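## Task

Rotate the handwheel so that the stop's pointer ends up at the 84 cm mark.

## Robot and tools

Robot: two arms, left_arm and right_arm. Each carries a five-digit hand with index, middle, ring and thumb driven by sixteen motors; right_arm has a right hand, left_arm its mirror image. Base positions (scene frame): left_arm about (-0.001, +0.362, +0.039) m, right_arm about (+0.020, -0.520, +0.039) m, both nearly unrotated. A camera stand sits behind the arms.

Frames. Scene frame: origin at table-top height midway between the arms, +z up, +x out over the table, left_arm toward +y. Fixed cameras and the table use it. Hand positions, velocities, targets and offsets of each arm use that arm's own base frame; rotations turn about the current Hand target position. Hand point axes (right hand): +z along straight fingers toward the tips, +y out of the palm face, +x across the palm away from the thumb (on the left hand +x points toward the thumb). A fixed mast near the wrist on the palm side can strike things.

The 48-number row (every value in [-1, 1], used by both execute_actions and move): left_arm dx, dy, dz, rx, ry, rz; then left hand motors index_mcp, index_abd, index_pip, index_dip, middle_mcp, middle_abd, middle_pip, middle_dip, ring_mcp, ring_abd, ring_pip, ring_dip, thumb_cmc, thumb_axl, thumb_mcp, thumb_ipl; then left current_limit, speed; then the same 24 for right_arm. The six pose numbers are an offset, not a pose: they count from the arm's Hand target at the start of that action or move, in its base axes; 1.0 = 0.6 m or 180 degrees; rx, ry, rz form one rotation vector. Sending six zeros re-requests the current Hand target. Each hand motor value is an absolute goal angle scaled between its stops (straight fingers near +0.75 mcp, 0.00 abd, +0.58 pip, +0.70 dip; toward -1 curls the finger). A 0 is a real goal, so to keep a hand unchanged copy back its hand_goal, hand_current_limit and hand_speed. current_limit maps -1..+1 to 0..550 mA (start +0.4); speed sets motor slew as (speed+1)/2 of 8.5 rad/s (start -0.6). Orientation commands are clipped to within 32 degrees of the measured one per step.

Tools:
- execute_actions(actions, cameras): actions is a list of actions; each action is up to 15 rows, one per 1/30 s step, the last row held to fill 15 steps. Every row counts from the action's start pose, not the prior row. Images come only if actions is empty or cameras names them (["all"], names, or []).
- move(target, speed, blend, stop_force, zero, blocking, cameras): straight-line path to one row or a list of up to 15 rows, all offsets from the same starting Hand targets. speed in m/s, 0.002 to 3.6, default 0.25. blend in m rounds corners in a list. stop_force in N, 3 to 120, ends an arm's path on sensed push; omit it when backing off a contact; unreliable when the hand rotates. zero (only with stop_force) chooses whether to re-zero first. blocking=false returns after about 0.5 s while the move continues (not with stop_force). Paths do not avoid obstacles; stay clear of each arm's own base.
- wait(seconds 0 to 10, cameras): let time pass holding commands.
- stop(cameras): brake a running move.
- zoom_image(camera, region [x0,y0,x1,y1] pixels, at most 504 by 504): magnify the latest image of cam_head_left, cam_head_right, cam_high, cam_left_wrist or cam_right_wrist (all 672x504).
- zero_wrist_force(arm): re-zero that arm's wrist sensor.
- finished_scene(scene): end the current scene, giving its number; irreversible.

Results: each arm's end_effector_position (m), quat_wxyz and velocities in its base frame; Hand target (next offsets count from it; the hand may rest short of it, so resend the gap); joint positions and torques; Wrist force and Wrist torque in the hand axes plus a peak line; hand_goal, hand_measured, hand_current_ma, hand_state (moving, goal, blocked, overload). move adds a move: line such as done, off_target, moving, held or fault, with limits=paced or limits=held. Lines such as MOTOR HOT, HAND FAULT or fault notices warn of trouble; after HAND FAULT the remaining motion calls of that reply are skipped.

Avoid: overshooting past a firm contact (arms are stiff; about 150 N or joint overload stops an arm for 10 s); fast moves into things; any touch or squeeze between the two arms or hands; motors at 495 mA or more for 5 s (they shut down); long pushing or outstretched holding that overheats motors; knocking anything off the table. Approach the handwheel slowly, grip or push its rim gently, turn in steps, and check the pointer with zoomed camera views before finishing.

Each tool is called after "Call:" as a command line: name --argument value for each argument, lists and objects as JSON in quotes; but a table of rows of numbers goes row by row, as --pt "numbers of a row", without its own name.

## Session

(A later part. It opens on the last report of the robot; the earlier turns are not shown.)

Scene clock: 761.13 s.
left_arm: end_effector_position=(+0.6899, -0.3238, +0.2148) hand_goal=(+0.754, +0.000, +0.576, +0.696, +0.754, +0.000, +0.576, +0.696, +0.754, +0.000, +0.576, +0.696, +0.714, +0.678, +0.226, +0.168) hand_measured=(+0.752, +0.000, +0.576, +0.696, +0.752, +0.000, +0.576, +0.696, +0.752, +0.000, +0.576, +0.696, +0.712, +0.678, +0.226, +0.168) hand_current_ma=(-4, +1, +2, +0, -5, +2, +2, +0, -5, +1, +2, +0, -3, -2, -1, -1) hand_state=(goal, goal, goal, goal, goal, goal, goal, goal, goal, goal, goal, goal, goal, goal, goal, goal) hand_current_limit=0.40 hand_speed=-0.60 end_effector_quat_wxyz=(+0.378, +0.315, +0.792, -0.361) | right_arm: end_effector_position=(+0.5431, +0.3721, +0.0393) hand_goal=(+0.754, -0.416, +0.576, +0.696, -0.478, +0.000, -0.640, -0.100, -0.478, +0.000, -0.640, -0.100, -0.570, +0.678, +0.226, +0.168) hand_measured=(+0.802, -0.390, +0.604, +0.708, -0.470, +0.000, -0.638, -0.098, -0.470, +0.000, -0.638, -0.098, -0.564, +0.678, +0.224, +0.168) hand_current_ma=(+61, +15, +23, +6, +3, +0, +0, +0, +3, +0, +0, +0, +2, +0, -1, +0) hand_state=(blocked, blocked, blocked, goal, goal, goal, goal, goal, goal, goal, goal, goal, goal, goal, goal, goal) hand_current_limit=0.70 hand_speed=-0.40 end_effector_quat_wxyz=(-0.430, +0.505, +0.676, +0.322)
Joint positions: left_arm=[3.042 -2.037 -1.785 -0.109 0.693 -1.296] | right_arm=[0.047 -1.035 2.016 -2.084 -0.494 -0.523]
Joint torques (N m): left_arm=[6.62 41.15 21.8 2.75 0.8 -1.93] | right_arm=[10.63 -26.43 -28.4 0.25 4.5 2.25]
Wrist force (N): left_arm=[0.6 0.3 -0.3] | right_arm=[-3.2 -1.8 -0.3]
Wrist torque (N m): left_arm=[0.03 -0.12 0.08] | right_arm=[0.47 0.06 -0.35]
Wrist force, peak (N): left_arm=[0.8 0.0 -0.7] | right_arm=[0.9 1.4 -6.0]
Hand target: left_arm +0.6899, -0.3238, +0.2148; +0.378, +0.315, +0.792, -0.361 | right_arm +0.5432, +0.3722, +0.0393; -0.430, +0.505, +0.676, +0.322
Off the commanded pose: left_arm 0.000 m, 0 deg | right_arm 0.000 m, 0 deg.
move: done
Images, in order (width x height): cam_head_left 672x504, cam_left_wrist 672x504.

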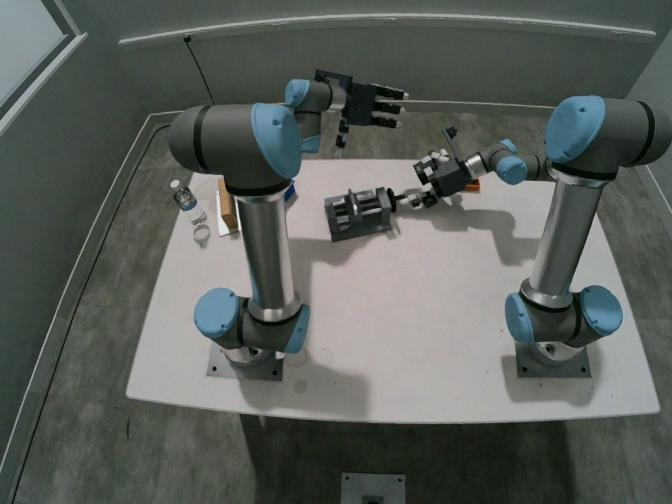

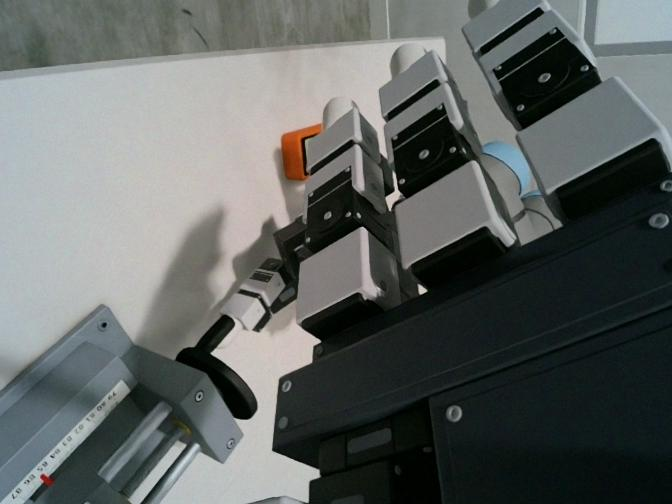

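Call:
move --pt "0 0 0 0 0 0 0.754 0 0.576 0.696 0.754 0 0.576 0.696 0.754 0 0.576 0.696 0.714 0.678 0.226 0.168 0.4 -0.6 -0.0064 -0.0018 -0.0133 0 0 0 0.754 -0.417 0.576 0.696 -0.479 0 -0.64 -0.1 -0.479 0 -0.64 -0.1 -0.571 0.678 0.226 0.168 0.7 -0.4" --pt "0 0 0 0 0 0 0.754 0 0.576 0.696 0.754 0 0.576 0.696 0.754 0 0.576 0.696 0.714 0.678 0.226 0.168 0.4 -0.6 0.0152 0.0044 0.0137 0 0 0 0.754 -0.417 0.576 0.696 -0.479 0 -0.64 -0.1 -0.479 0 -0.64 -0.1 -0.571 0.678 0.226 0.168 0.7 -0.4" --pt "0 0 0 0 0 0 0.754 0 0.576 0.696 0.754 0 0.576 0.696 0.754 0 0.576 0.696 0.714 0.678 0.226 0.168 0.4 -0.6 0.0243 0.007 0.0443 0 0 0 0.754 -0.417 0.576 0.696 -0.479 0 -0.64 -0.1 -0.479 0 -0.64 -0.1 -0.571 0.678 0.226 0.168 0.7 -0.4" --pt "0 0 0 0 0 0 0.754 0 0.576 0.696 0.754 0 0.576 0.696 0.754 0 0.576 0.696 0.714 0.678 0.226 0.168 0.4 -0.6 0.0176 0.0051 0.0687 0 0 0 0.754 -0.417 0.576 0.696 -0.479 0 -0.64 -0.1 -0.479 0 -0.64 -0.1 -0.571 0.678 0.226 0.168 0.7 -0.4" --pt "0 0 0 0 0 0 0.754 0 0.576 0.696 0.754 0 0.576 0.696 0.754 0 0.576 0.696 0.714 0.678 0.226 0.168 0.4 -0.6 -0.0112 -0.0032 0.0912 0 0 0 0.754 -0.417 0.576 0.696 -0.479 0 -0.64 -0.1 -0.479 0 -0.64 -0.1 -0.571 0.678 0.226 0.168 0.7 -0.4" --pt "0 0 0 0 0 0 0.754 0 0.576 0.696 0.754 0 0.576 0.696 0.754 0 0.576 0.696 0.714 0.678 0.226 0.168 0.4 -0.6 -0.0413 -0.0119 0.0892 0 0 0 0.754 -0.417 0.576 0.696 -0.479 0 -0.64 -0.1 -0.479 0 -0.64 -0.1 -0.571 0.678 0.226 0.168 0.7 -0.4" --pt "0 0 0 0 0 0 0.754 0 0.576 0.696 0.754 0 0.576 0.696 0.754 0 0.576 0.696 0.714 0.678 0.226 0.168 0.4 -0.6 -0.0347 -0.01 0.1017 0 0 0 0.754 -0.417 0.576 0.696 -0.479 0 -0.64 -0.1 -0.479 0 -0.64 -0.1 -0.571 0.678 0.226 0.168 0.7 -0.4" --pt "0 0 0 0 0 0 0.754 0 0.576 0.696 0.754 0 0.576 0.696 0.754 0 0.576 0.696 0.714 0.678 0.226 0.168 0.4 -0.6 -0.056 -0.0162 0.092 0 0 0 0.754 -0.417 0.576 0.696 -0.479 0 -0.64 -0.1 -0.479 0 -0.64 -0.1 -0.571 0.678 0.226 0.168 0.7 -0.4" --pt "0 0 0 0 0 0 0.754 0 0.576 0.696 0.754 0 0.576 0.696 0.754 0 0.576 0.696 0.714 0.678 0.226 0.168 0.4 -0.6 -0.0645 -0.0186 0.0767 0 0 0 0.754 -0.417 0.576 0.696 -0.479 0 -0.64 -0.1 -0.479 0 -0.64 -0.1 -0.571 0.678 0.226 0.168 0.7 -0.4" --speed 0.07 --blend '[0.001,0.003,0.004,0.004,0.004,0.001,0.001,0.002,0]' --cameras '["cam_head_left"]'

Call:
zoom_image --camera "cam_head_left" --region '[380, 160, 460, 220]'

Call:
move --pt "0 0 0 0 0 0 0.754 0 0.576 0.696 0.754 0 0.576 0.696 0.754 0 0.576 0.696 0.714 0.678 0.226 0.168 0.4 -0.6 -0.0101 -0.0029 -0.0393 0 0 0 0.754 -0.417 0.576 0.696 -0.479 0 -0.64 -0.1 -0.479 0 -0.64 -0.1 -0.571 0.678 0.226 0.168 0.7 -0.4" --pt "0 0 0 0 0 0 0.754 0 0.576 0.696 0.754 0 0.576 0.696 0.754 0 0.576 0.696 0.714 0.678 0.226 0.168 0.4 -0.6 -0.0048 -0.0014 -0.0208 0 0 0 0.754 -0.417 0.576 0.696 -0.479 0 -0.64 -0.1 -0.479 0 -0.64 -0.1 -0.571 0.678 0.226 0.168 0.7 -0.4" --pt "0 0 0 0 0 0 0.754 0 0.576 0.696 0.754 0 0.576 0.696 0.754 0 0.576 0.696 0.714 0.678 0.226 0.168 0.4 -0.6 0.0014 0.0004 -0.0368 0 0 0 0.754 -0.417 0.576 0.696 -0.479 0 -0.64 -0.1 -0.479 0 -0.64 -0.1 -0.571 0.678 0.226 0.168 0.7 -0.4" --pt "0 0 0 0 0 0 0.754 0 0.576 0.696 0.754 0 0.576 0.696 0.754 0 0.576 0.696 0.714 0.678 0.226 0.168 0.4 -0.6 0.0019 0.0006 -0.0518 0 0 0 0.754 -0.417 0.576 0.696 -0.479 0 -0.64 -0.1 -0.479 0 -0.64 -0.1 -0.571 0.678 0.226 0.168 0.7 -0.4" --pt "0 0 0 0 0 0 0.754 0 0.576 0.696 0.754 0 0.576 0.696 0.754 0 0.576 0.696 0.714 0.678 0.226 0.168 0.4 -0.6 0.0085 0.0024 -0.0652 0 0 0 0.754 -0.417 0.576 0.696 -0.479 0 -0.64 -0.1 -0.479 0 -0.64 -0.1 -0.571 0.678 0.226 0.168 0.7 -0.4" --pt "0 0 0 0 0 0 0.754 0 0.576 0.696 0.754 0 0.576 0.696 0.754 0 0.576 0.696 0.714 0.678 0.226 0.168 0.4 -0.6 0.02 0.0058 -0.0748 0 0 0 0.754 -0.417 0.576 0.696 -0.479 0 -0.64 -0.1 -0.479 0 -0.64 -0.1 -0.571 0.678 0.226 0.168 0.7 -0.4" --pt "0 0 0 0 0 0 0.754 0 0.576 0.696 0.754 0 0.576 0.696 0.754 0 0.576 0.696 0.714 0.678 0.226 0.168 0.4 -0.6 0.0098 0.0028 -0.0782 0 0 0 0.754 -0.417 0.576 0.696 -0.479 0 -0.64 -0.1 -0.479 0 -0.64 -0.1 -0.571 0.678 0.226 0.168 0.7 -0.4" --pt "0 0 0 0 0 0 0.754 0 0.576 0.696 0.754 0 0.576 0.696 0.754 0 0.576 0.696 0.714 0.678 0.226 0.168 0.4 -0.6 0.0559 0.0161 -0.0818 0 0 0 0.754 -0.417 0.576 0.696 -0.479 0 -0.64 -0.1 -0.479 0 -0.64 -0.1 -0.571 0.678 0.226 0.168 0.7 -0.4" --pt "0 0 0 0 0 0 0.754 0 0.576 0.696 0.754 0 0.576 0.696 0.754 0 0.576 0.696 0.714 0.678 0.226 0.168 0.4 -0.6 0.0645 0.0186 -0.0767 0 0 0 0.754 -0.417 0.576 0.696 -0.479 0 -0.64 -0.1 -0.479 0 -0.64 -0.1 -0.571 0.678 0.226 0.168 0.7 -0.4" --speed 0.07 --blend '[0.001,0.001,0.003,0.003,0.003,0.001,0.001,0.003,0]' --cameras '["cam_head_left","cam_left_wrist"]'

Call:
zoom_image --camera "cam_head_left" --region '[380, 160, 460, 220]'

Call:
zoom_image --camera "cam_left_wrist" --region '[0, 424, 80, 504]'

Scene clock: 819.77 s.
left_arm: end_effector_position=(+0.6899, -0.3238, +0.2148) hand_goal=(+0.754, +0.000, +0.576, +0.696, +0.754, +0.000, +0.576, +0.696, +0.754, +0.000, +0.576, +0.696, +0.714, +0.678, +0.226, +0.168) hand_measured=(+0.752, +0.000, +0.576, +0.696, +0.752, +0.000, +0.576, +0.696, +0.752, +0.000, +0.576, +0.696, +0.712, +0.678, +0.226, +0.168) hand_current_ma=(-4, +1, +2, +0, -5, +2, +2, +0, -5, +1, +2, +0, -3, -2, -1, -1) hand_state=(goal, goal, goal, goal, goal, goal, goal, goal, goal, goal, goal, goal, goal, goal, goal, goal) hand_current_limit=0.40 hand_speed=-0.60 end_effector_quat_wxyz=(+0.378, +0.315, +0.792, -0.361) | right_arm: end_effector_position=(+0.5046, +0.3610, +0.0855) hand_goal=(+0.754, -0.416, +0.576, +0.696, -0.478, +0.000, -0.640, -0.100, -0.478, +0.000, -0.640, -0.100, -0.570, +0.678, +0.226, +0.168) hand_measured=(+0.700, -0.434, +0.544, +0.684, -0.470, +0.000, -0.638, -0.098, -0.470, +0.000, -0.638, -0.098, -0.564, +0.678, +0.224, +0.168) hand_current_ma=(-77, -7, -26, -5, +3, +0, +0, +0, +3, +0, +0, +0, +2, +0, -1, +0) hand_state=(blocked, goal, blocked, goal, goal, goal, goal, goal, goal, goal, goal, goal, goal, goal, goal, goal) hand_current_limit=0.70 hand_speed=-0.40 end_effector_quat_wxyz=(-0.430, +0.505, +0.676, +0.322)
Joint positions: left_arm=[3.042 -2.037 -1.785 -0.109 0.693 -1.296] | right_arm=[0.028 -1.203 2.107 -1.976 -0.503 -0.558]
Joint torques (N m): left_arm=[6.39 41.43 20.79 2.42 0.98 -2.3] | right_arm=[-8.84 -20.32 -2.14 -4.19 -1.51 -3.07]
Wrist force (N): left_arm=[0.6 0.2 -0.5] | right_arm=[-0.9 3.7 -3.2]
Wrist torque (N m): left_arm=[0.03 -0.12 0.07] | right_arm=[0.39 0.23 0.08]
Wrist force, peak (N): left_arm=[0.7 -0.1 -0.9] | right_arm=[-5.6 2.7 -2.0]
Hand target: left_arm +0.6899, -0.3238, +0.2148; +0.378, +0.315, +0.792, -0.361 | right_arm +0.5045, +0.3610, +0.0853; -0.430, +0.505, +0.676, +0.322
Off the commanded pose: left_arm 0.000 m, 0 deg | right_arm 0.000 m, 0 deg.
move: done
Images, in order (width x height): cam_head_left 672x504.

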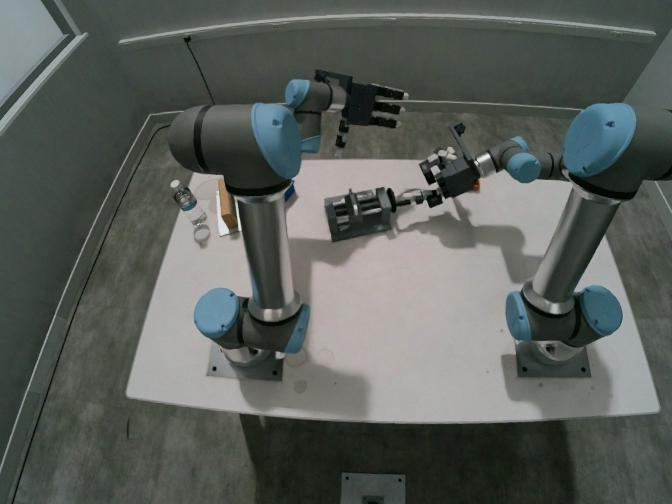

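Scaled by 6.300 from the camera's 672x504 image, which has a finer 960x720 frame.

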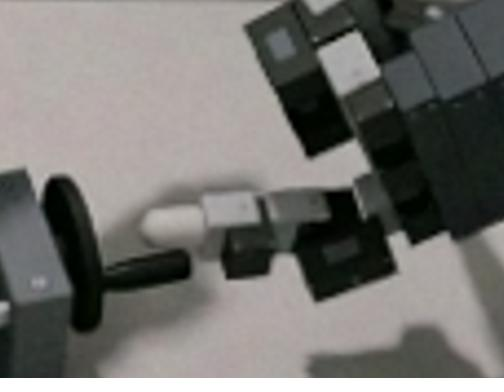

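Scene clock: 822.03 s.
left_arm: end_effector_position=(+0.6899, -0.3238, +0.2148) hand_goal=(+0.754, +0.000, +0.576, +0.696, +0.754, +0.000, +0.576, +0.696, +0.754, +0.000, +0.576, +0.696, +0.714, +0.678, +0.226, +0.168) hand_measured=(+0.752, +0.000, +0.576, +0.696, +0.752, +0.000, +0.576, +0.696, +0.752, +0.000, +0.576, +0.696, +0.712, +0.678, +0.226, +0.168) hand_current_ma=(-4, +1, +2, +0, -5, +2, +2, +0, -5, +1, +2, +0, -3, -2, -1, -1) hand_state=(goal, goal, goal, goal, goal, goal, goal, goal, goal, goal, goal, goal, goal, goal, goal, goal) hand_current_limit=0.40 hand_speed=-0.60 end_effector_quat_wxyz=(+0.378, +0.315, +0.792, -0.361) | right_arm: end_effector_position=(+0.5431, +0.3721, +0.0393) hand_goal=(+0.754, -0.416, +0.576, +0.696, -0.478, +0.000, -0.640, -0.100, -0.478, +0.000, -0.640, -0.100, -0.570, +0.678, +0.226, +0.168) hand_measured=(+0.802, -0.390, +0.604, +0.708, -0.470, +0.000, -0.638, -0.098, -0.470, +0.000, -0.638, -0.098, -0.564, +0.678, +0.224, +0.168) hand_current_ma=(+61, +15, +23, +6, +3, +0, +0, +0, +3, +0, +0, +0, +2, +0, -1, +0) hand_state=(blocked, blocked, blocked, goal, goal, goal, goal, goal, goal, goal, goal, goal, goal, goal, goal, goal) hand_current_limit=0.70 hand_speed=-0.40 end_effector_quat_wxyz=(-0.430, +0.505, +0.676, +0.322)
Joint positions: left_arm=[3.042 -2.037 -1.785 -0.109 0.693 -1.296] | right_arm=[0.047 -1.035 2.016 -2.084 -0.494 -0.523]
Joint torques (N m): left_arm=[6.15 41.24 20.9 2.44 0.96 -2.24] | right_arm=[10.3 -26.1 -28.11 0.3 4.38 2.59]
Wrist force (N): left_arm=[0.1 0.0 -0.6] | right_arm=[-3.3 -1.9 -0.7]
Wrist torque (N m): left_arm=[0.03 -0.07 0.05] | right_arm=[0.49 0.08 -0.36]
Wrist force, peak (N): left_arm=[0.6 -0.1 -1.0] | right_arm=[-0.2 4.8 -4.3]
Hand target: left_arm +0.6899, -0.3238, +0.2148; +0.378, +0.315, +0.792, -0.361 | right_arm +0.5432, +0.3722, +0.0393; -0.430, +0.505, +0.676, +0.322
Off the commanded pose: left_arm 0.000 m, 0 deg | right_arm 0.000 m, 0 deg.
move: done
Images, in order (width x height): cam_head_left 672x504, cam_left_wrist 672x504.

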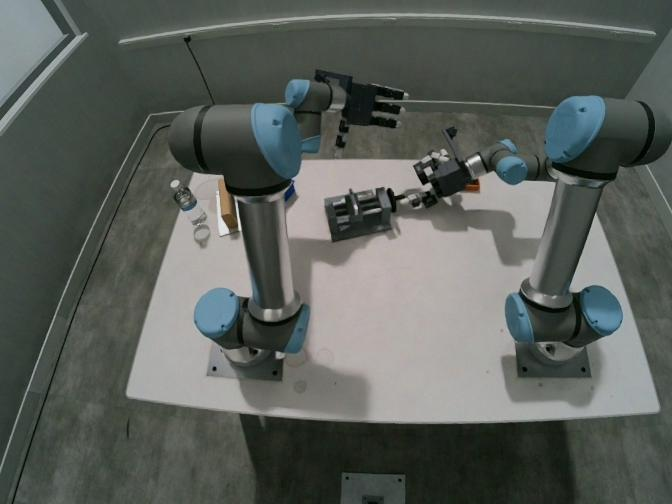

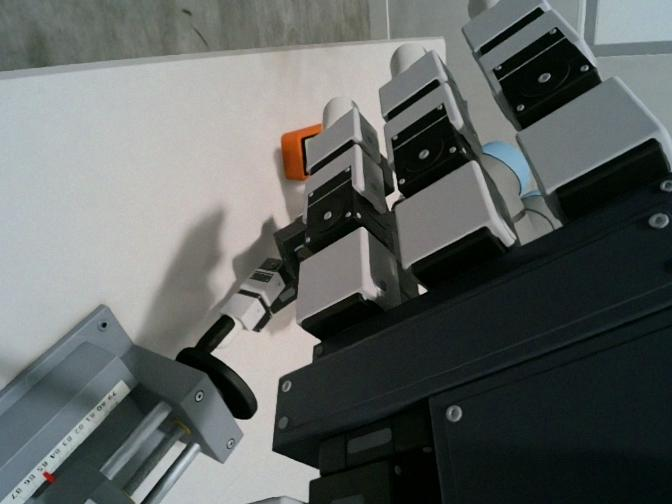

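Scaled by 6.300 from the camera's 672x504 image, which has a finer 960x720 frame.

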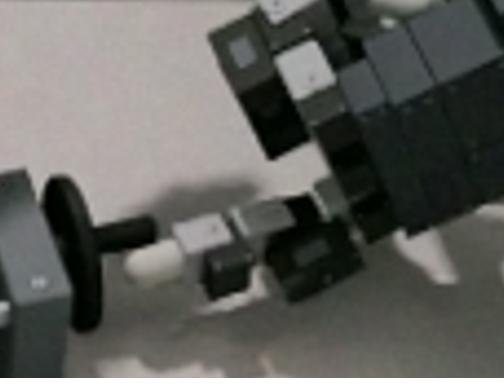

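Scaled by 6.300 from the camera's 672x504 image, which has a finer 960x720 frame.

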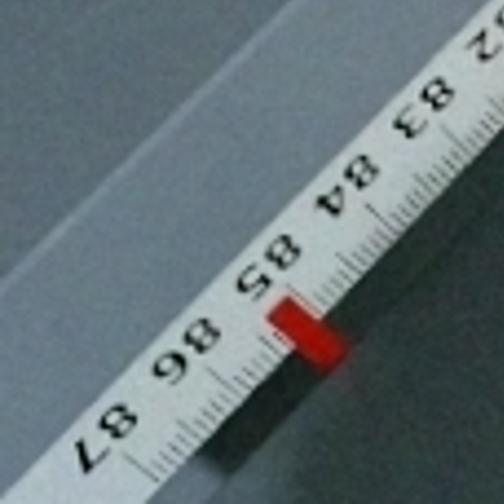

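Call:
move --pt "0 0 0 0 0 0 0.754 0 0.576 0.696 0.754 0 0.576 0.696 0.754 0 0.576 0.696 0.714 0.678 0.226 0.168 0.4 -0.6 -0.0064 -0.0018 -0.0133 0 0 0 0.754 -0.417 0.576 0.696 -0.479 0 -0.64 -0.1 -0.479 0 -0.64 -0.1 -0.571 0.678 0.226 0.168 0.7 -0.4" --pt "0 0 0 0 0 0 0.754 0 0.576 0.696 0.754 0 0.576 0.696 0.754 0 0.576 0.696 0.714 0.678 0.226 0.168 0.4 -0.6 0.0152 0.0044 0.0137 0 0 0 0.754 -0.417 0.576 0.696 -0.479 0 -0.64 -0.1 -0.479 0 -0.64 -0.1 -0.571 0.678 0.226 0.168 0.7 -0.4" --pt "0 0 0 0 0 0 0.754 0 0.576 0.696 0.754 0 0.576 0.696 0.754 0 0.576 0.696 0.714 0.678 0.226 0.168 0.4 -0.6 0.0243 0.007 0.0443 0 0 0 0.754 -0.417 0.576 0.696 -0.479 0 -0.64 -0.1 -0.479 0 -0.64 -0.1 -0.571 0.678 0.226 0.168 0.7 -0.4" --pt "0 0 0 0 0 0 0.754 0 0.576 0.696 0.754 0 0.576 0.696 0.754 0 0.576 0.696 0.714 0.678 0.226 0.168 0.4 -0.6 0.0176 0.0051 0.0687 0 0 0 0.754 -0.417 0.576 0.696 -0.479 0 -0.64 -0.1 -0.479 0 -0.64 -0.1 -0.571 0.678 0.226 0.168 0.7 -0.4" --pt "0 0 0 0 0 0 0.754 0 0.576 0.696 0.754 0 0.576 0.696 0.754 0 0.576 0.696 0.714 0.678 0.226 0.168 0.4 -0.6 -0.0112 -0.0032 0.0912 0 0 0 0.754 -0.417 0.576 0.696 -0.479 0 -0.64 -0.1 -0.479 0 -0.64 -0.1 -0.571 0.678 0.226 0.168 0.7 -0.4" --pt "0 0 0 0 0 0 0.754 0 0.576 0.696 0.754 0 0.576 0.696 0.754 0 0.576 0.696 0.714 0.678 0.226 0.168 0.4 -0.6 -0.0413 -0.0119 0.0892 0 0 0 0.754 -0.417 0.576 0.696 -0.479 0 -0.64 -0.1 -0.479 0 -0.64 -0.1 -0.571 0.678 0.226 0.168 0.7 -0.4" --pt "0 0 0 0 0 0 0.754 0 0.576 0.696 0.754 0 0.576 0.696 0.754 0 0.576 0.696 0.714 0.678 0.226 0.168 0.4 -0.6 -0.0347 -0.01 0.1017 0 0 0 0.754 -0.417 0.576 0.696 -0.479 0 -0.64 -0.1 -0.479 0 -0.64 -0.1 -0.571 0.678 0.226 0.168 0.7 -0.4" --pt "0 0 0 0 0 0 0.754 0 0.576 0.696 0.754 0 0.576 0.696 0.754 0 0.576 0.696 0.714 0.678 0.226 0.168 0.4 -0.6 -0.056 -0.0162 0.092 0 0 0 0.754 -0.417 0.576 0.696 -0.479 0 -0.64 -0.1 -0.479 0 -0.64 -0.1 -0.571 0.678 0.226 0.168 0.7 -0.4" --pt "0 0 0 0 0 0 0.754 0 0.576 0.696 0.754 0 0.576 0.696 0.754 0 0.576 0.696 0.714 0.678 0.226 0.168 0.4 -0.6 -0.0645 -0.0186 0.0767 0 0 0 0.754 -0.417 0.576 0.696 -0.479 0 -0.64 -0.1 -0.479 0 -0.64 -0.1 -0.571 0.678 0.226 0.168 0.7 -0.4" --speed 0.07 --blend '[0.001,0.003,0.004,0.004,0.004,0.001,0.001,0.002,0]'

Call:
move --pt "0 0 0 0 0 0 0.754 0 0.576 0.696 0.754 0 0.576 0.696 0.754 0 0.576 0.696 0.714 0.678 0.226 0.168 0.4 -0.6 -0.0101 -0.0029 -0.0393 0 0 0 0.754 -0.417 0.576 0.696 -0.479 0 -0.64 -0.1 -0.479 0 -0.64 -0.1 -0.571 0.678 0.226 0.168 0.7 -0.4" --pt "0 0 0 0 0 0 0.754 0 0.576 0.696 0.754 0 0.576 0.696 0.754 0 0.576 0.696 0.714 0.678 0.226 0.168 0.4 -0.6 -0.0048 -0.0014 -0.0208 0 0 0 0.754 -0.417 0.576 0.696 -0.479 0 -0.64 -0.1 -0.479 0 -0.64 -0.1 -0.571 0.678 0.226 0.168 0.7 -0.4" --pt "0 0 0 0 0 0 0.754 0 0.576 0.696 0.754 0 0.576 0.696 0.754 0 0.576 0.696 0.714 0.678 0.226 0.168 0.4 -0.6 0.0014 0.0004 -0.0368 0 0 0 0.754 -0.417 0.576 0.696 -0.479 0 -0.64 -0.1 -0.479 0 -0.64 -0.1 -0.571 0.678 0.226 0.168 0.7 -0.4" --pt "0 0 0 0 0 0 0.754 0 0.576 0.696 0.754 0 0.576 0.696 0.754 0 0.576 0.696 0.714 0.678 0.226 0.168 0.4 -0.6 0.0019 0.0006 -0.0518 0 0 0 0.754 -0.417 0.576 0.696 -0.479 0 -0.64 -0.1 -0.479 0 -0.64 -0.1 -0.571 0.678 0.226 0.168 0.7 -0.4" --pt "0 0 0 0 0 0 0.754 0 0.576 0.696 0.754 0 0.576 0.696 0.754 0 0.576 0.696 0.714 0.678 0.226 0.168 0.4 -0.6 0.0085 0.0024 -0.0652 0 0 0 0.754 -0.417 0.576 0.696 -0.479 0 -0.64 -0.1 -0.479 0 -0.64 -0.1 -0.571 0.678 0.226 0.168 0.7 -0.4" --pt "0 0 0 0 0 0 0.754 0 0.576 0.696 0.754 0 0.576 0.696 0.754 0 0.576 0.696 0.714 0.678 0.226 0.168 0.4 -0.6 0.02 0.0058 -0.0748 0 0 0 0.754 -0.417 0.576 0.696 -0.479 0 -0.64 -0.1 -0.479 0 -0.64 -0.1 -0.571 0.678 0.226 0.168 0.7 -0.4" --pt "0 0 0 0 0 0 0.754 0 0.576 0.696 0.754 0 0.576 0.696 0.754 0 0.576 0.696 0.714 0.678 0.226 0.168 0.4 -0.6 0.0098 0.0028 -0.0782 0 0 0 0.754 -0.417 0.576 0.696 -0.479 0 -0.64 -0.1 -0.479 0 -0.64 -0.1 -0.571 0.678 0.226 0.168 0.7 -0.4" --pt "0 0 0 0 0 0 0.754 0 0.576 0.696 0.754 0 0.576 0.696 0.754 0 0.576 0.696 0.714 0.678 0.226 0.168 0.4 -0.6 0.0559 0.0161 -0.0818 0 0 0 0.754 -0.417 0.576 0.696 -0.479 0 -0.64 -0.1 -0.479 0 -0.64 -0.1 -0.571 0.678 0.226 0.168 0.7 -0.4" --pt "0 0 0 0 0 0 0.754 0 0.576 0.696 0.754 0 0.576 0.696 0.754 0 0.576 0.696 0.714 0.678 0.226 0.168 0.4 -0.6 0.0645 0.0186 -0.0767 0 0 0 0.754 -0.417 0.576 0.696 -0.479 0 -0.64 -0.1 -0.479 0 -0.64 -0.1 -0.571 0.678 0.226 0.168 0.7 -0.4" --speed 0.07 --blend '[0.001,0.001,0.003,0.003,0.003,0.001,0.001,0.003,0]'

Call:
move --pt "0 0 0 0 0 0 0.754 0 0.576 0.696 0.754 0 0.576 0.696 0.754 0 0.576 0.696 0.714 0.678 0.226 0.168 0.4 -0.6 -0.0064 -0.0018 -0.0133 0 0 0 0.754 -0.417 0.576 0.696 -0.479 0 -0.64 -0.1 -0.479 0 -0.64 -0.1 -0.571 0.678 0.226 0.168 0.7 -0.4" --pt "0 0 0 0 0 0 0.754 0 0.576 0.696 0.754 0 0.576 0.696 0.754 0 0.576 0.696 0.714 0.678 0.226 0.168 0.4 -0.6 0.0152 0.0044 0.0137 0 0 0 0.754 -0.417 0.576 0.696 -0.479 0 -0.64 -0.1 -0.479 0 -0.64 -0.1 -0.571 0.678 0.226 0.168 0.7 -0.4" --pt "0 0 0 0 0 0 0.754 0 0.576 0.696 0.754 0 0.576 0.696 0.754 0 0.576 0.696 0.714 0.678 0.226 0.168 0.4 -0.6 0.0243 0.007 0.0443 0 0 0 0.754 -0.417 0.576 0.696 -0.479 0 -0.64 -0.1 -0.479 0 -0.64 -0.1 -0.571 0.678 0.226 0.168 0.7 -0.4" --pt "0 0 0 0 0 0 0.754 0 0.576 0.696 0.754 0 0.576 0.696 0.754 0 0.576 0.696 0.714 0.678 0.226 0.168 0.4 -0.6 0.0176 0.0051 0.0687 0 0 0 0.754 -0.417 0.576 0.696 -0.479 0 -0.64 -0.1 -0.479 0 -0.64 -0.1 -0.571 0.678 0.226 0.168 0.7 -0.4" --pt "0 0 0 0 0 0 0.754 0 0.576 0.696 0.754 0 0.576 0.696 0.754 0 0.576 0.696 0.714 0.678 0.226 0.168 0.4 -0.6 -0.0112 -0.0032 0.0912 0 0 0 0.754 -0.417 0.576 0.696 -0.479 0 -0.64 -0.1 -0.479 0 -0.64 -0.1 -0.571 0.678 0.226 0.168 0.7 -0.4" --pt "0 0 0 0 0 0 0.754 0 0.576 0.696 0.754 0 0.576 0.696 0.754 0 0.576 0.696 0.714 0.678 0.226 0.168 0.4 -0.6 -0.0413 -0.0119 0.0892 0 0 0 0.754 -0.417 0.576 0.696 -0.479 0 -0.64 -0.1 -0.479 0 -0.64 -0.1 -0.571 0.678 0.226 0.168 0.7 -0.4" --pt "0 0 0 0 0 0 0.754 0 0.576 0.696 0.754 0 0.576 0.696 0.754 0 0.576 0.696 0.714 0.678 0.226 0.168 0.4 -0.6 -0.0347 -0.01 0.1017 0 0 0 0.754 -0.417 0.576 0.696 -0.479 0 -0.64 -0.1 -0.479 0 -0.64 -0.1 -0.571 0.678 0.226 0.168 0.7 -0.4" --pt "0 0 0 0 0 0 0.754 0 0.576 0.696 0.754 0 0.576 0.696 0.754 0 0.576 0.696 0.714 0.678 0.226 0.168 0.4 -0.6 -0.056 -0.0162 0.092 0 0 0 0.754 -0.417 0.576 0.696 -0.479 0 -0.64 -0.1 -0.479 0 -0.64 -0.1 -0.571 0.678 0.226 0.168 0.7 -0.4" --pt "0 0 0 0 0 0 0.754 0 0.576 0.696 0.754 0 0.576 0.696 0.754 0 0.576 0.696 0.714 0.678 0.226 0.168 0.4 -0.6 -0.0645 -0.0186 0.0767 0 0 0 0.754 -0.417 0.576 0.696 -0.479 0 -0.64 -0.1 -0.479 0 -0.64 -0.1 -0.571 0.678 0.226 0.168 0.7 -0.4" --speed 0.07 --blend '[0.001,0.003,0.004,0.004,0.004,0.001,0.001,0.002,0]'

Call:
move --pt "0 0 0 0 0 0 0.754 0 0.576 0.696 0.754 0 0.576 0.696 0.754 0 0.576 0.696 0.714 0.678 0.226 0.168 0.4 -0.6 -0.0101 -0.0029 -0.0393 0 0 0 0.754 -0.417 0.576 0.696 -0.479 0 -0.64 -0.1 -0.479 0 -0.64 -0.1 -0.571 0.678 0.226 0.168 0.7 -0.4" --pt "0 0 0 0 0 0 0.754 0 0.576 0.696 0.754 0 0.576 0.696 0.754 0 0.576 0.696 0.714 0.678 0.226 0.168 0.4 -0.6 -0.0048 -0.0014 -0.0208 0 0 0 0.754 -0.417 0.576 0.696 -0.479 0 -0.64 -0.1 -0.479 0 -0.64 -0.1 -0.571 0.678 0.226 0.168 0.7 -0.4" --pt "0 0 0 0 0 0 0.754 0 0.576 0.696 0.754 0 0.576 0.696 0.754 0 0.576 0.696 0.714 0.678 0.226 0.168 0.4 -0.6 0.0014 0.0004 -0.0368 0 0 0 0.754 -0.417 0.576 0.696 -0.479 0 -0.64 -0.1 -0.479 0 -0.64 -0.1 -0.571 0.678 0.226 0.168 0.7 -0.4" --pt "0 0 0 0 0 0 0.754 0 0.576 0.696 0.754 0 0.576 0.696 0.754 0 0.576 0.696 0.714 0.678 0.226 0.168 0.4 -0.6 0.0019 0.0006 -0.0518 0 0 0 0.754 -0.417 0.576 0.696 -0.479 0 -0.64 -0.1 -0.479 0 -0.64 -0.1 -0.571 0.678 0.226 0.168 0.7 -0.4" --pt "0 0 0 0 0 0 0.754 0 0.576 0.696 0.754 0 0.576 0.696 0.754 0 0.576 0.696 0.714 0.678 0.226 0.168 0.4 -0.6 0.0085 0.0024 -0.0652 0 0 0 0.754 -0.417 0.576 0.696 -0.479 0 -0.64 -0.1 -0.479 0 -0.64 -0.1 -0.571 0.678 0.226 0.168 0.7 -0.4" --pt "0 0 0 0 0 0 0.754 0 0.576 0.696 0.754 0 0.576 0.696 0.754 0 0.576 0.696 0.714 0.678 0.226 0.168 0.4 -0.6 0.02 0.0058 -0.0748 0 0 0 0.754 -0.417 0.576 0.696 -0.479 0 -0.64 -0.1 -0.479 0 -0.64 -0.1 -0.571 0.678 0.226 0.168 0.7 -0.4" --pt "0 0 0 0 0 0 0.754 0 0.576 0.696 0.754 0 0.576 0.696 0.754 0 0.576 0.696 0.714 0.678 0.226 0.168 0.4 -0.6 0.0098 0.0028 -0.0782 0 0 0 0.754 -0.417 0.576 0.696 -0.479 0 -0.64 -0.1 -0.479 0 -0.64 -0.1 -0.571 0.678 0.226 0.168 0.7 -0.4" --pt "0 0 0 0 0 0 0.754 0 0.576 0.696 0.754 0 0.576 0.696 0.754 0 0.576 0.696 0.714 0.678 0.226 0.168 0.4 -0.6 0.0559 0.0161 -0.0818 0 0 0 0.754 -0.417 0.576 0.696 -0.479 0 -0.64 -0.1 -0.479 0 -0.64 -0.1 -0.571 0.678 0.226 0.168 0.7 -0.4" --pt "0 0 0 0 0 0 0.754 0 0.576 0.696 0.754 0 0.576 0.696 0.754 0 0.576 0.696 0.714 0.678 0.226 0.168 0.4 -0.6 0.0645 0.0186 -0.0767 0 0 0 0.754 -0.417 0.576 0.696 -0.479 0 -0.64 -0.1 -0.479 0 -0.64 -0.1 -0.571 0.678 0.226 0.168 0.7 -0.4" --speed 0.07 --blend '[0.001,0.001,0.003,0.003,0.003,0.001,0.001,0.003,0]' --cameras '["cam_head_left","cam_left_wrist"]'

Call:
zoom_image --camera "cam_left_wrist" --region '[0, 424, 80, 504]'

Scene clock: 871.83 s.
left_arm: end_effector_position=(+0.6899, -0.3238, +0.2148) hand_goal=(+0.754, +0.000, +0.576, +0.696, +0.754, +0.000, +0.576, +0.696, +0.754, +0.000, +0.576, +0.696, +0.714, +0.678, +0.226, +0.168) hand_measured=(+0.752, +0.000, +0.576, +0.696, +0.752, +0.000, +0.576, +0.696, +0.752, +0.000, +0.576, +0.696, +0.712, +0.678, +0.226, +0.168) hand_current_ma=(-4, +1, +2, +0, -5, +2, +2, +0, -5, +1, +2, +0, -3, -2, -1, -1) hand_state=(goal, goal, goal, goal, goal, goal, goal, goal, goal, goal, goal, goal, goal, goal, goal, goal) hand_current_limit=0.40 hand_speed=-0.60 end_effector_quat_wxyz=(+0.378, +0.315, +0.792, -0.361) | right_arm: end_effector_position=(+0.5046, +0.3610, +0.0855) hand_goal=(+0.754, -0.416, +0.576, +0.696, -0.478, +0.000, -0.640, -0.100, -0.478, +0.000, -0.640, -0.100, -0.570, +0.678, +0.226, +0.168) hand_measured=(+0.700, -0.432, +0.544, +0.684, -0.470, +0.000, -0.638, -0.098, -0.470, +0.000, -0.638, -0.098, -0.564, +0.678, +0.224, +0.168) hand_current_ma=(-77, -7, -26, -5, +3, +0, +0, +0, +3, +0, +0, +0, +2, +0, -1, +0) hand_state=(blocked, goal, blocked, goal, goal, goal, goal, goal, goal, goal, goal, goal, goal, goal, goal, goal) hand_current_limit=0.70 hand_speed=-0.40 end_effector_quat_wxyz=(-0.430, +0.505, +0.676, +0.322)
Joint positions: left_arm=[3.042 -2.037 -1.785 -0.109 0.693 -1.296] | right_arm=[0.028 -1.203 2.107 -1.976 -0.503 -0.558]
Joint torques (N m): left_arm=[6.56 41.57 19.46 2.13 0.98 -2.61] | right_arm=[-8.09 -20.75 -2.88 -3.96 -1.45 -2.99]
Wrist force (N): left_arm=[0.5 0.3 -0.6] | right_arm=[-0.9 3.6 -3.8]
Wrist torque (N m): left_arm=[0.06 -0.12 0.06] | right_arm=[0.44 0.21 0.09]
Wrist force, peak (N): left_arm=[0.9 -0.1 -0.8] | right_arm=[-6.3 1.2 -1.4]
Hand target: left_arm +0.6899, -0.3238, +0.2148; +0.378, +0.315, +0.792, -0.361 | right_arm +0.5045, +0.3610, +0.0853; -0.430, +0.505, +0.676, +0.322
Off the commanded pose: left_arm 0.000 m, 0 deg | right_arm 0.000 m, 0 deg.
move: done

Scene clock: 874.10 s.
left_arm: end_effector_position=(+0.6899, -0.3238, +0.2148) hand_goal=(+0.754, +0.000, +0.576, +0.696, +0.754, +0.000, +0.576, +0.696, +0.754, +0.000, +0.576, +0.696, +0.714, +0.678, +0.226, +0.168) hand_measured=(+0.752, +0.000, +0.576, +0.696, +0.752, +0.000, +0.576, +0.696, +0.752, +0.000, +0.576, +0.696, +0.712, +0.678, +0.226, +0.168) hand_current_ma=(-4, +1, +2, +0, -5, +2, +2, +0, -5, +1, +2, +0, -3, -2, -1, -1) hand_state=(goal, goal, goal, goal, goal, goal, goal, goal, goal, goal, goal, goal, goal, goal, goal, goal) hand_current_limit=0.40 hand_speed=-0.60 end_effector_quat_wxyz=(+0.378, +0.315, +0.792, -0.361) | right_arm: end_effector_position=(+0.5431, +0.3721, +0.0393) hand_goal=(+0.754, -0.416, +0.576, +0.696, -0.478, +0.000, -0.640, -0.100, -0.478, +0.000, -0.640, -0.100, -0.570, +0.678, +0.226, +0.168) hand_measured=(+0.802, -0.390, +0.604, +0.708, -0.470, +0.000, -0.638, -0.098, -0.470, +0.000, -0.638, -0.098, -0.564, +0.678, +0.224, +0.168) hand_current_ma=(+61, +14, +23, +6, +3, +0, +0, +0, +3, +0, +0, +0, +2, +0, -1, +0) hand_state=(blocked, blocked, blocked, goal, goal, goal, goal, goal, goal, goal, goal, goal, goal, goal, goal, goal) hand_current_limit=0.70 hand_speed=-0.40 end_effector_quat_wxyz=(-0.430, +0.505, +0.676, +0.322)
Joint positions: left_arm=[3.042 -2.037 -1.785 -0.109 0.693 -1.296] | right_arm=[0.047 -1.035 2.016 -2.084 -0.494 -0.523]
Joint torques (N m): left_arm=[6.3 41.61 20.05 2.12 1.01 -2.57] | right_arm=[9.91 -27.01 -28.16 0.32 4.47 2.52]
Wrist force (N): left_arm=[0.6 0.0 -0.6] | right_arm=[-3.0 -1.7 -0.4]
Wrist torque (N m): left_arm=[0.03 -0.13 0.09] | right_arm=[0.51 0.02 -0.33]
Wrist force, peak (N): left_arm=[0.9 0.0 -0.7] | right_arm=[1.0 1.0 -6.3]
Hand target: left_arm +0.6899, -0.3238, +0.2148; +0.378, +0.315, +0.792, -0.361 | right_arm +0.5432, +0.3722, +0.0393; -0.430, +0.505, +0.676, +0.322
Off the commanded pose: left_arm 0.000 m, 0 deg | right_arm 0.000 m, 0 deg.
move: done

Scene clock: 876.67 s.
left_arm: end_effector_position=(+0.6899, -0.3238, +0.2148) hand_goal=(+0.754, +0.000, +0.576, +0.696, +0.754, +0.000, +0.576, +0.696, +0.754, +0.000, +0.576, +0.696, +0.714, +0.678, +0.226, +0.168) hand_measured=(+0.752, +0.000, +0.576, +0.696, +0.752, +0.000, +0.576, +0.696, +0.752, +0.000, +0.576, +0.696, +0.712, +0.678, +0.226, +0.168) hand_current_ma=(-4, +1, +2, +0, -5, +2, +2, +0, -5, +1, +2, +0, -3, -2, -1, -1) hand_state=(goal, goal, goal, goal, goal, goal, goal, goal, goal, goal, goal, goal, goal, goal, goal, goal) hand_current_limit=0.40 hand_speed=-0.60 end_effector_quat_wxyz=(+0.378, +0.315, +0.792, -0.361) | right_arm: end_effector_position=(+0.5046, +0.3610, +0.0855) hand_goal=(+0.754, -0.416, +0.576, +0.696, -0.478, +0.000, -0.640, -0.100, -0.478, +0.000, -0.640, -0.100, -0.570, +0.678, +0.226, +0.168) hand_measured=(+0.700, -0.432, +0.544, +0.684, -0.470, +0.000, -0.638, -0.098, -0.470, +0.000, -0.638, -0.098, -0.564, +0.678, +0.224, +0.168) hand_current_ma=(-77, -7, -26, -5, +3, +0, +0, +0, +3, +0, +0, +0, +2, +0, -1, +0) hand_state=(blocked, goal, blocked, goal, goal, goal, goal, goal, goal, goal, goal, goal, goal, goal, goal, goal) hand_current_limit=0.70 hand_speed=-0.40 end_effector_quat_wxyz=(-0.430, +0.505, +0.676, +0.322)
Joint positions: left_arm=[3.042 -2.037 -1.785 -0.109 0.693 -1.296] | right_arm=[0.028 -1.203 2.107 -1.976 -0.503 -0.558]
Joint torques (N m): left_arm=[6.35 41.14 19.72 2.11 0.94 -2.62] | right_arm=[-8.52 -20.2 -5.52 -4.02 -1.47 -3.01]
Wrist force (N): left_arm=[0.5 0.1 -0.5] | right_arm=[-1.0 3.4 -3.6]
Wrist torque (N m): left_arm=[0.03 -0.12 0.07] | right_arm=[0.40 0.22 0.08]
Wrist force, peak (N): left_arm=[0.5 0.0 -1.0] | right_arm=[-4.1 4.6 -2.4]
Hand target: left_arm +0.6899, -0.3238, +0.2148; +0.378, +0.315, +0.792, -0.361 | right_arm +0.5045, +0.3610, +0.0853; -0.430, +0.505, +0.676, +0.322
Off the commanded pose: left_arm 0.000 m, 0 deg | right_arm 0.000 m, 0 deg.
move: done

Scene clock: 878.93 s.
left_arm: end_effector_position=(+0.6899, -0.3238, +0.2148) hand_goal=(+0.754, +0.000, +0.576, +0.696, +0.754, +0.000, +0.576, +0.696, +0.754, +0.000, +0.576, +0.696, +0.714, +0.678, +0.226, +0.168) hand_measured=(+0.752, +0.000, +0.576, +0.696, +0.752, +0.000, +0.576, +0.696, +0.752, +0.000, +0.576, +0.696, +0.712, +0.678, +0.226, +0.168) hand_current_ma=(-4, +1, +2, +0, -5, +2, +2, +0, -5, +1, +2, +0, -3, -2, -1, -1) hand_state=(goal, goal, goal, goal, goal, goal, goal, goal, goal, goal, goal, goal, goal, goal, goal, goal) hand_current_limit=0.40 hand_speed=-0.60 end_effector_quat_wxyz=(+0.378, +0.315, +0.792, -0.361) | right_arm: end_effector_position=(+0.5431, +0.3721, +0.0393) hand_goal=(+0.754, -0.416, +0.576, +0.696, -0.478, +0.000, -0.640, -0.100, -0.478, +0.000, -0.640, -0.100, -0.570, +0.678, +0.226, +0.168) hand_measured=(+0.802, -0.390, +0.604, +0.708, -0.470, +0.000, -0.638, -0.098, -0.470, +0.000, -0.638, -0.098, -0.564, +0.678, +0.224, +0.168) hand_current_ma=(+61, +16, +23, +6, +3, +0, +0, +0, +3, +0, +0, +0, +2, +0, -1, +0) hand_state=(blocked, blocked, blocked, goal, goal, goal, goal, goal, goal, goal, goal, goal, goal, goal, goal, goal) hand_current_limit=0.70 hand_speed=-0.40 end_effector_quat_wxyz=(-0.430, +0.505, +0.676, +0.322)
Joint positions: left_arm=[3.042 -2.037 -1.785 -0.109 0.693 -1.296] | right_arm=[0.047 -1.035 2.016 -2.084 -0.494 -0.523]
Joint torques (N m): left_arm=[6.64 41.55 19.84 2.07 0.98 -2.6] | right_arm=[9.78 -26.75 -29.2 0.4 4.38 2.38]
Wrist force (N): left_arm=[0.4 0.1 -0.9] | right_arm=[-3.0 -1.7 -0.5]
Wrist torque (N m): left_arm=[0.07 -0.12 0.07] | right_arm=[0.51 0.05 -0.33]
Wrist force, peak (N): left_arm=[0.6 0.1 -0.9] | right_arm=[0.7 1.8 -6.0]
Hand target: left_arm +0.6899, -0.3238, +0.2148; +0.378, +0.315, +0.792, -0.361 | right_arm +0.5432, +0.3722, +0.0393; -0.430, +0.505, +0.676, +0.322
Off the commanded pose: left_arm 0.000 m, 0 deg | right_arm 0.000 m, 0 deg.
move: done
Images, in order (width x height): cam_head_left 672x504, cam_left_wrist 672x504.

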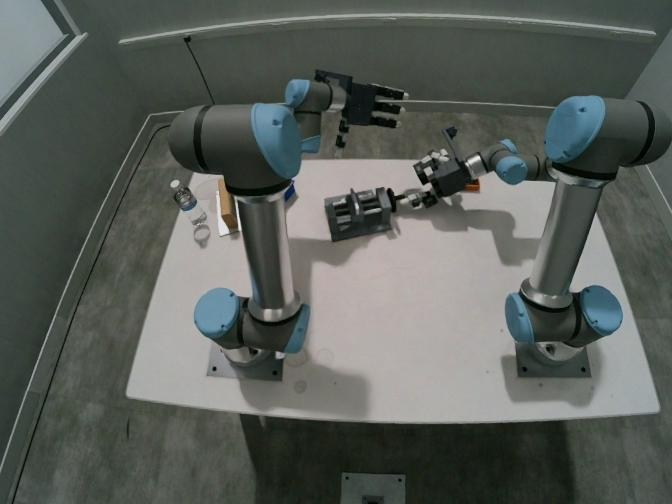

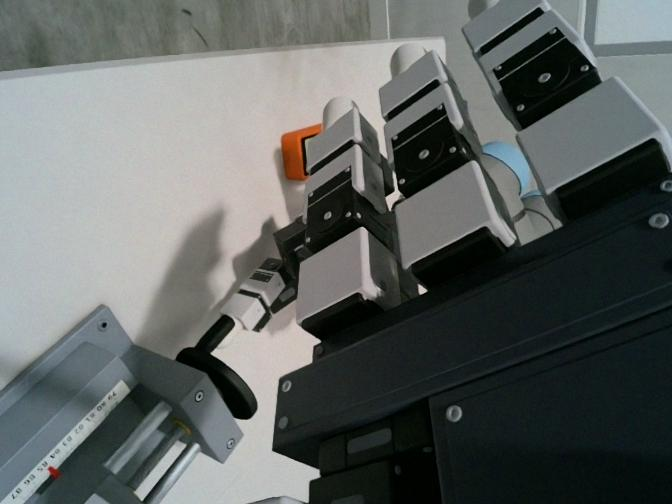

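Scaled by 6.300 from the camera's 672x504 image, which has a finer 960x720 frame.

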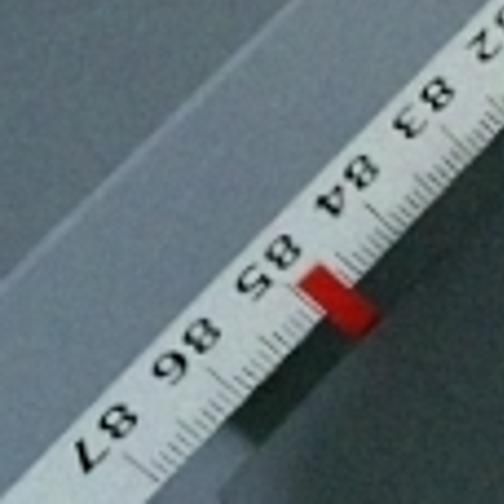

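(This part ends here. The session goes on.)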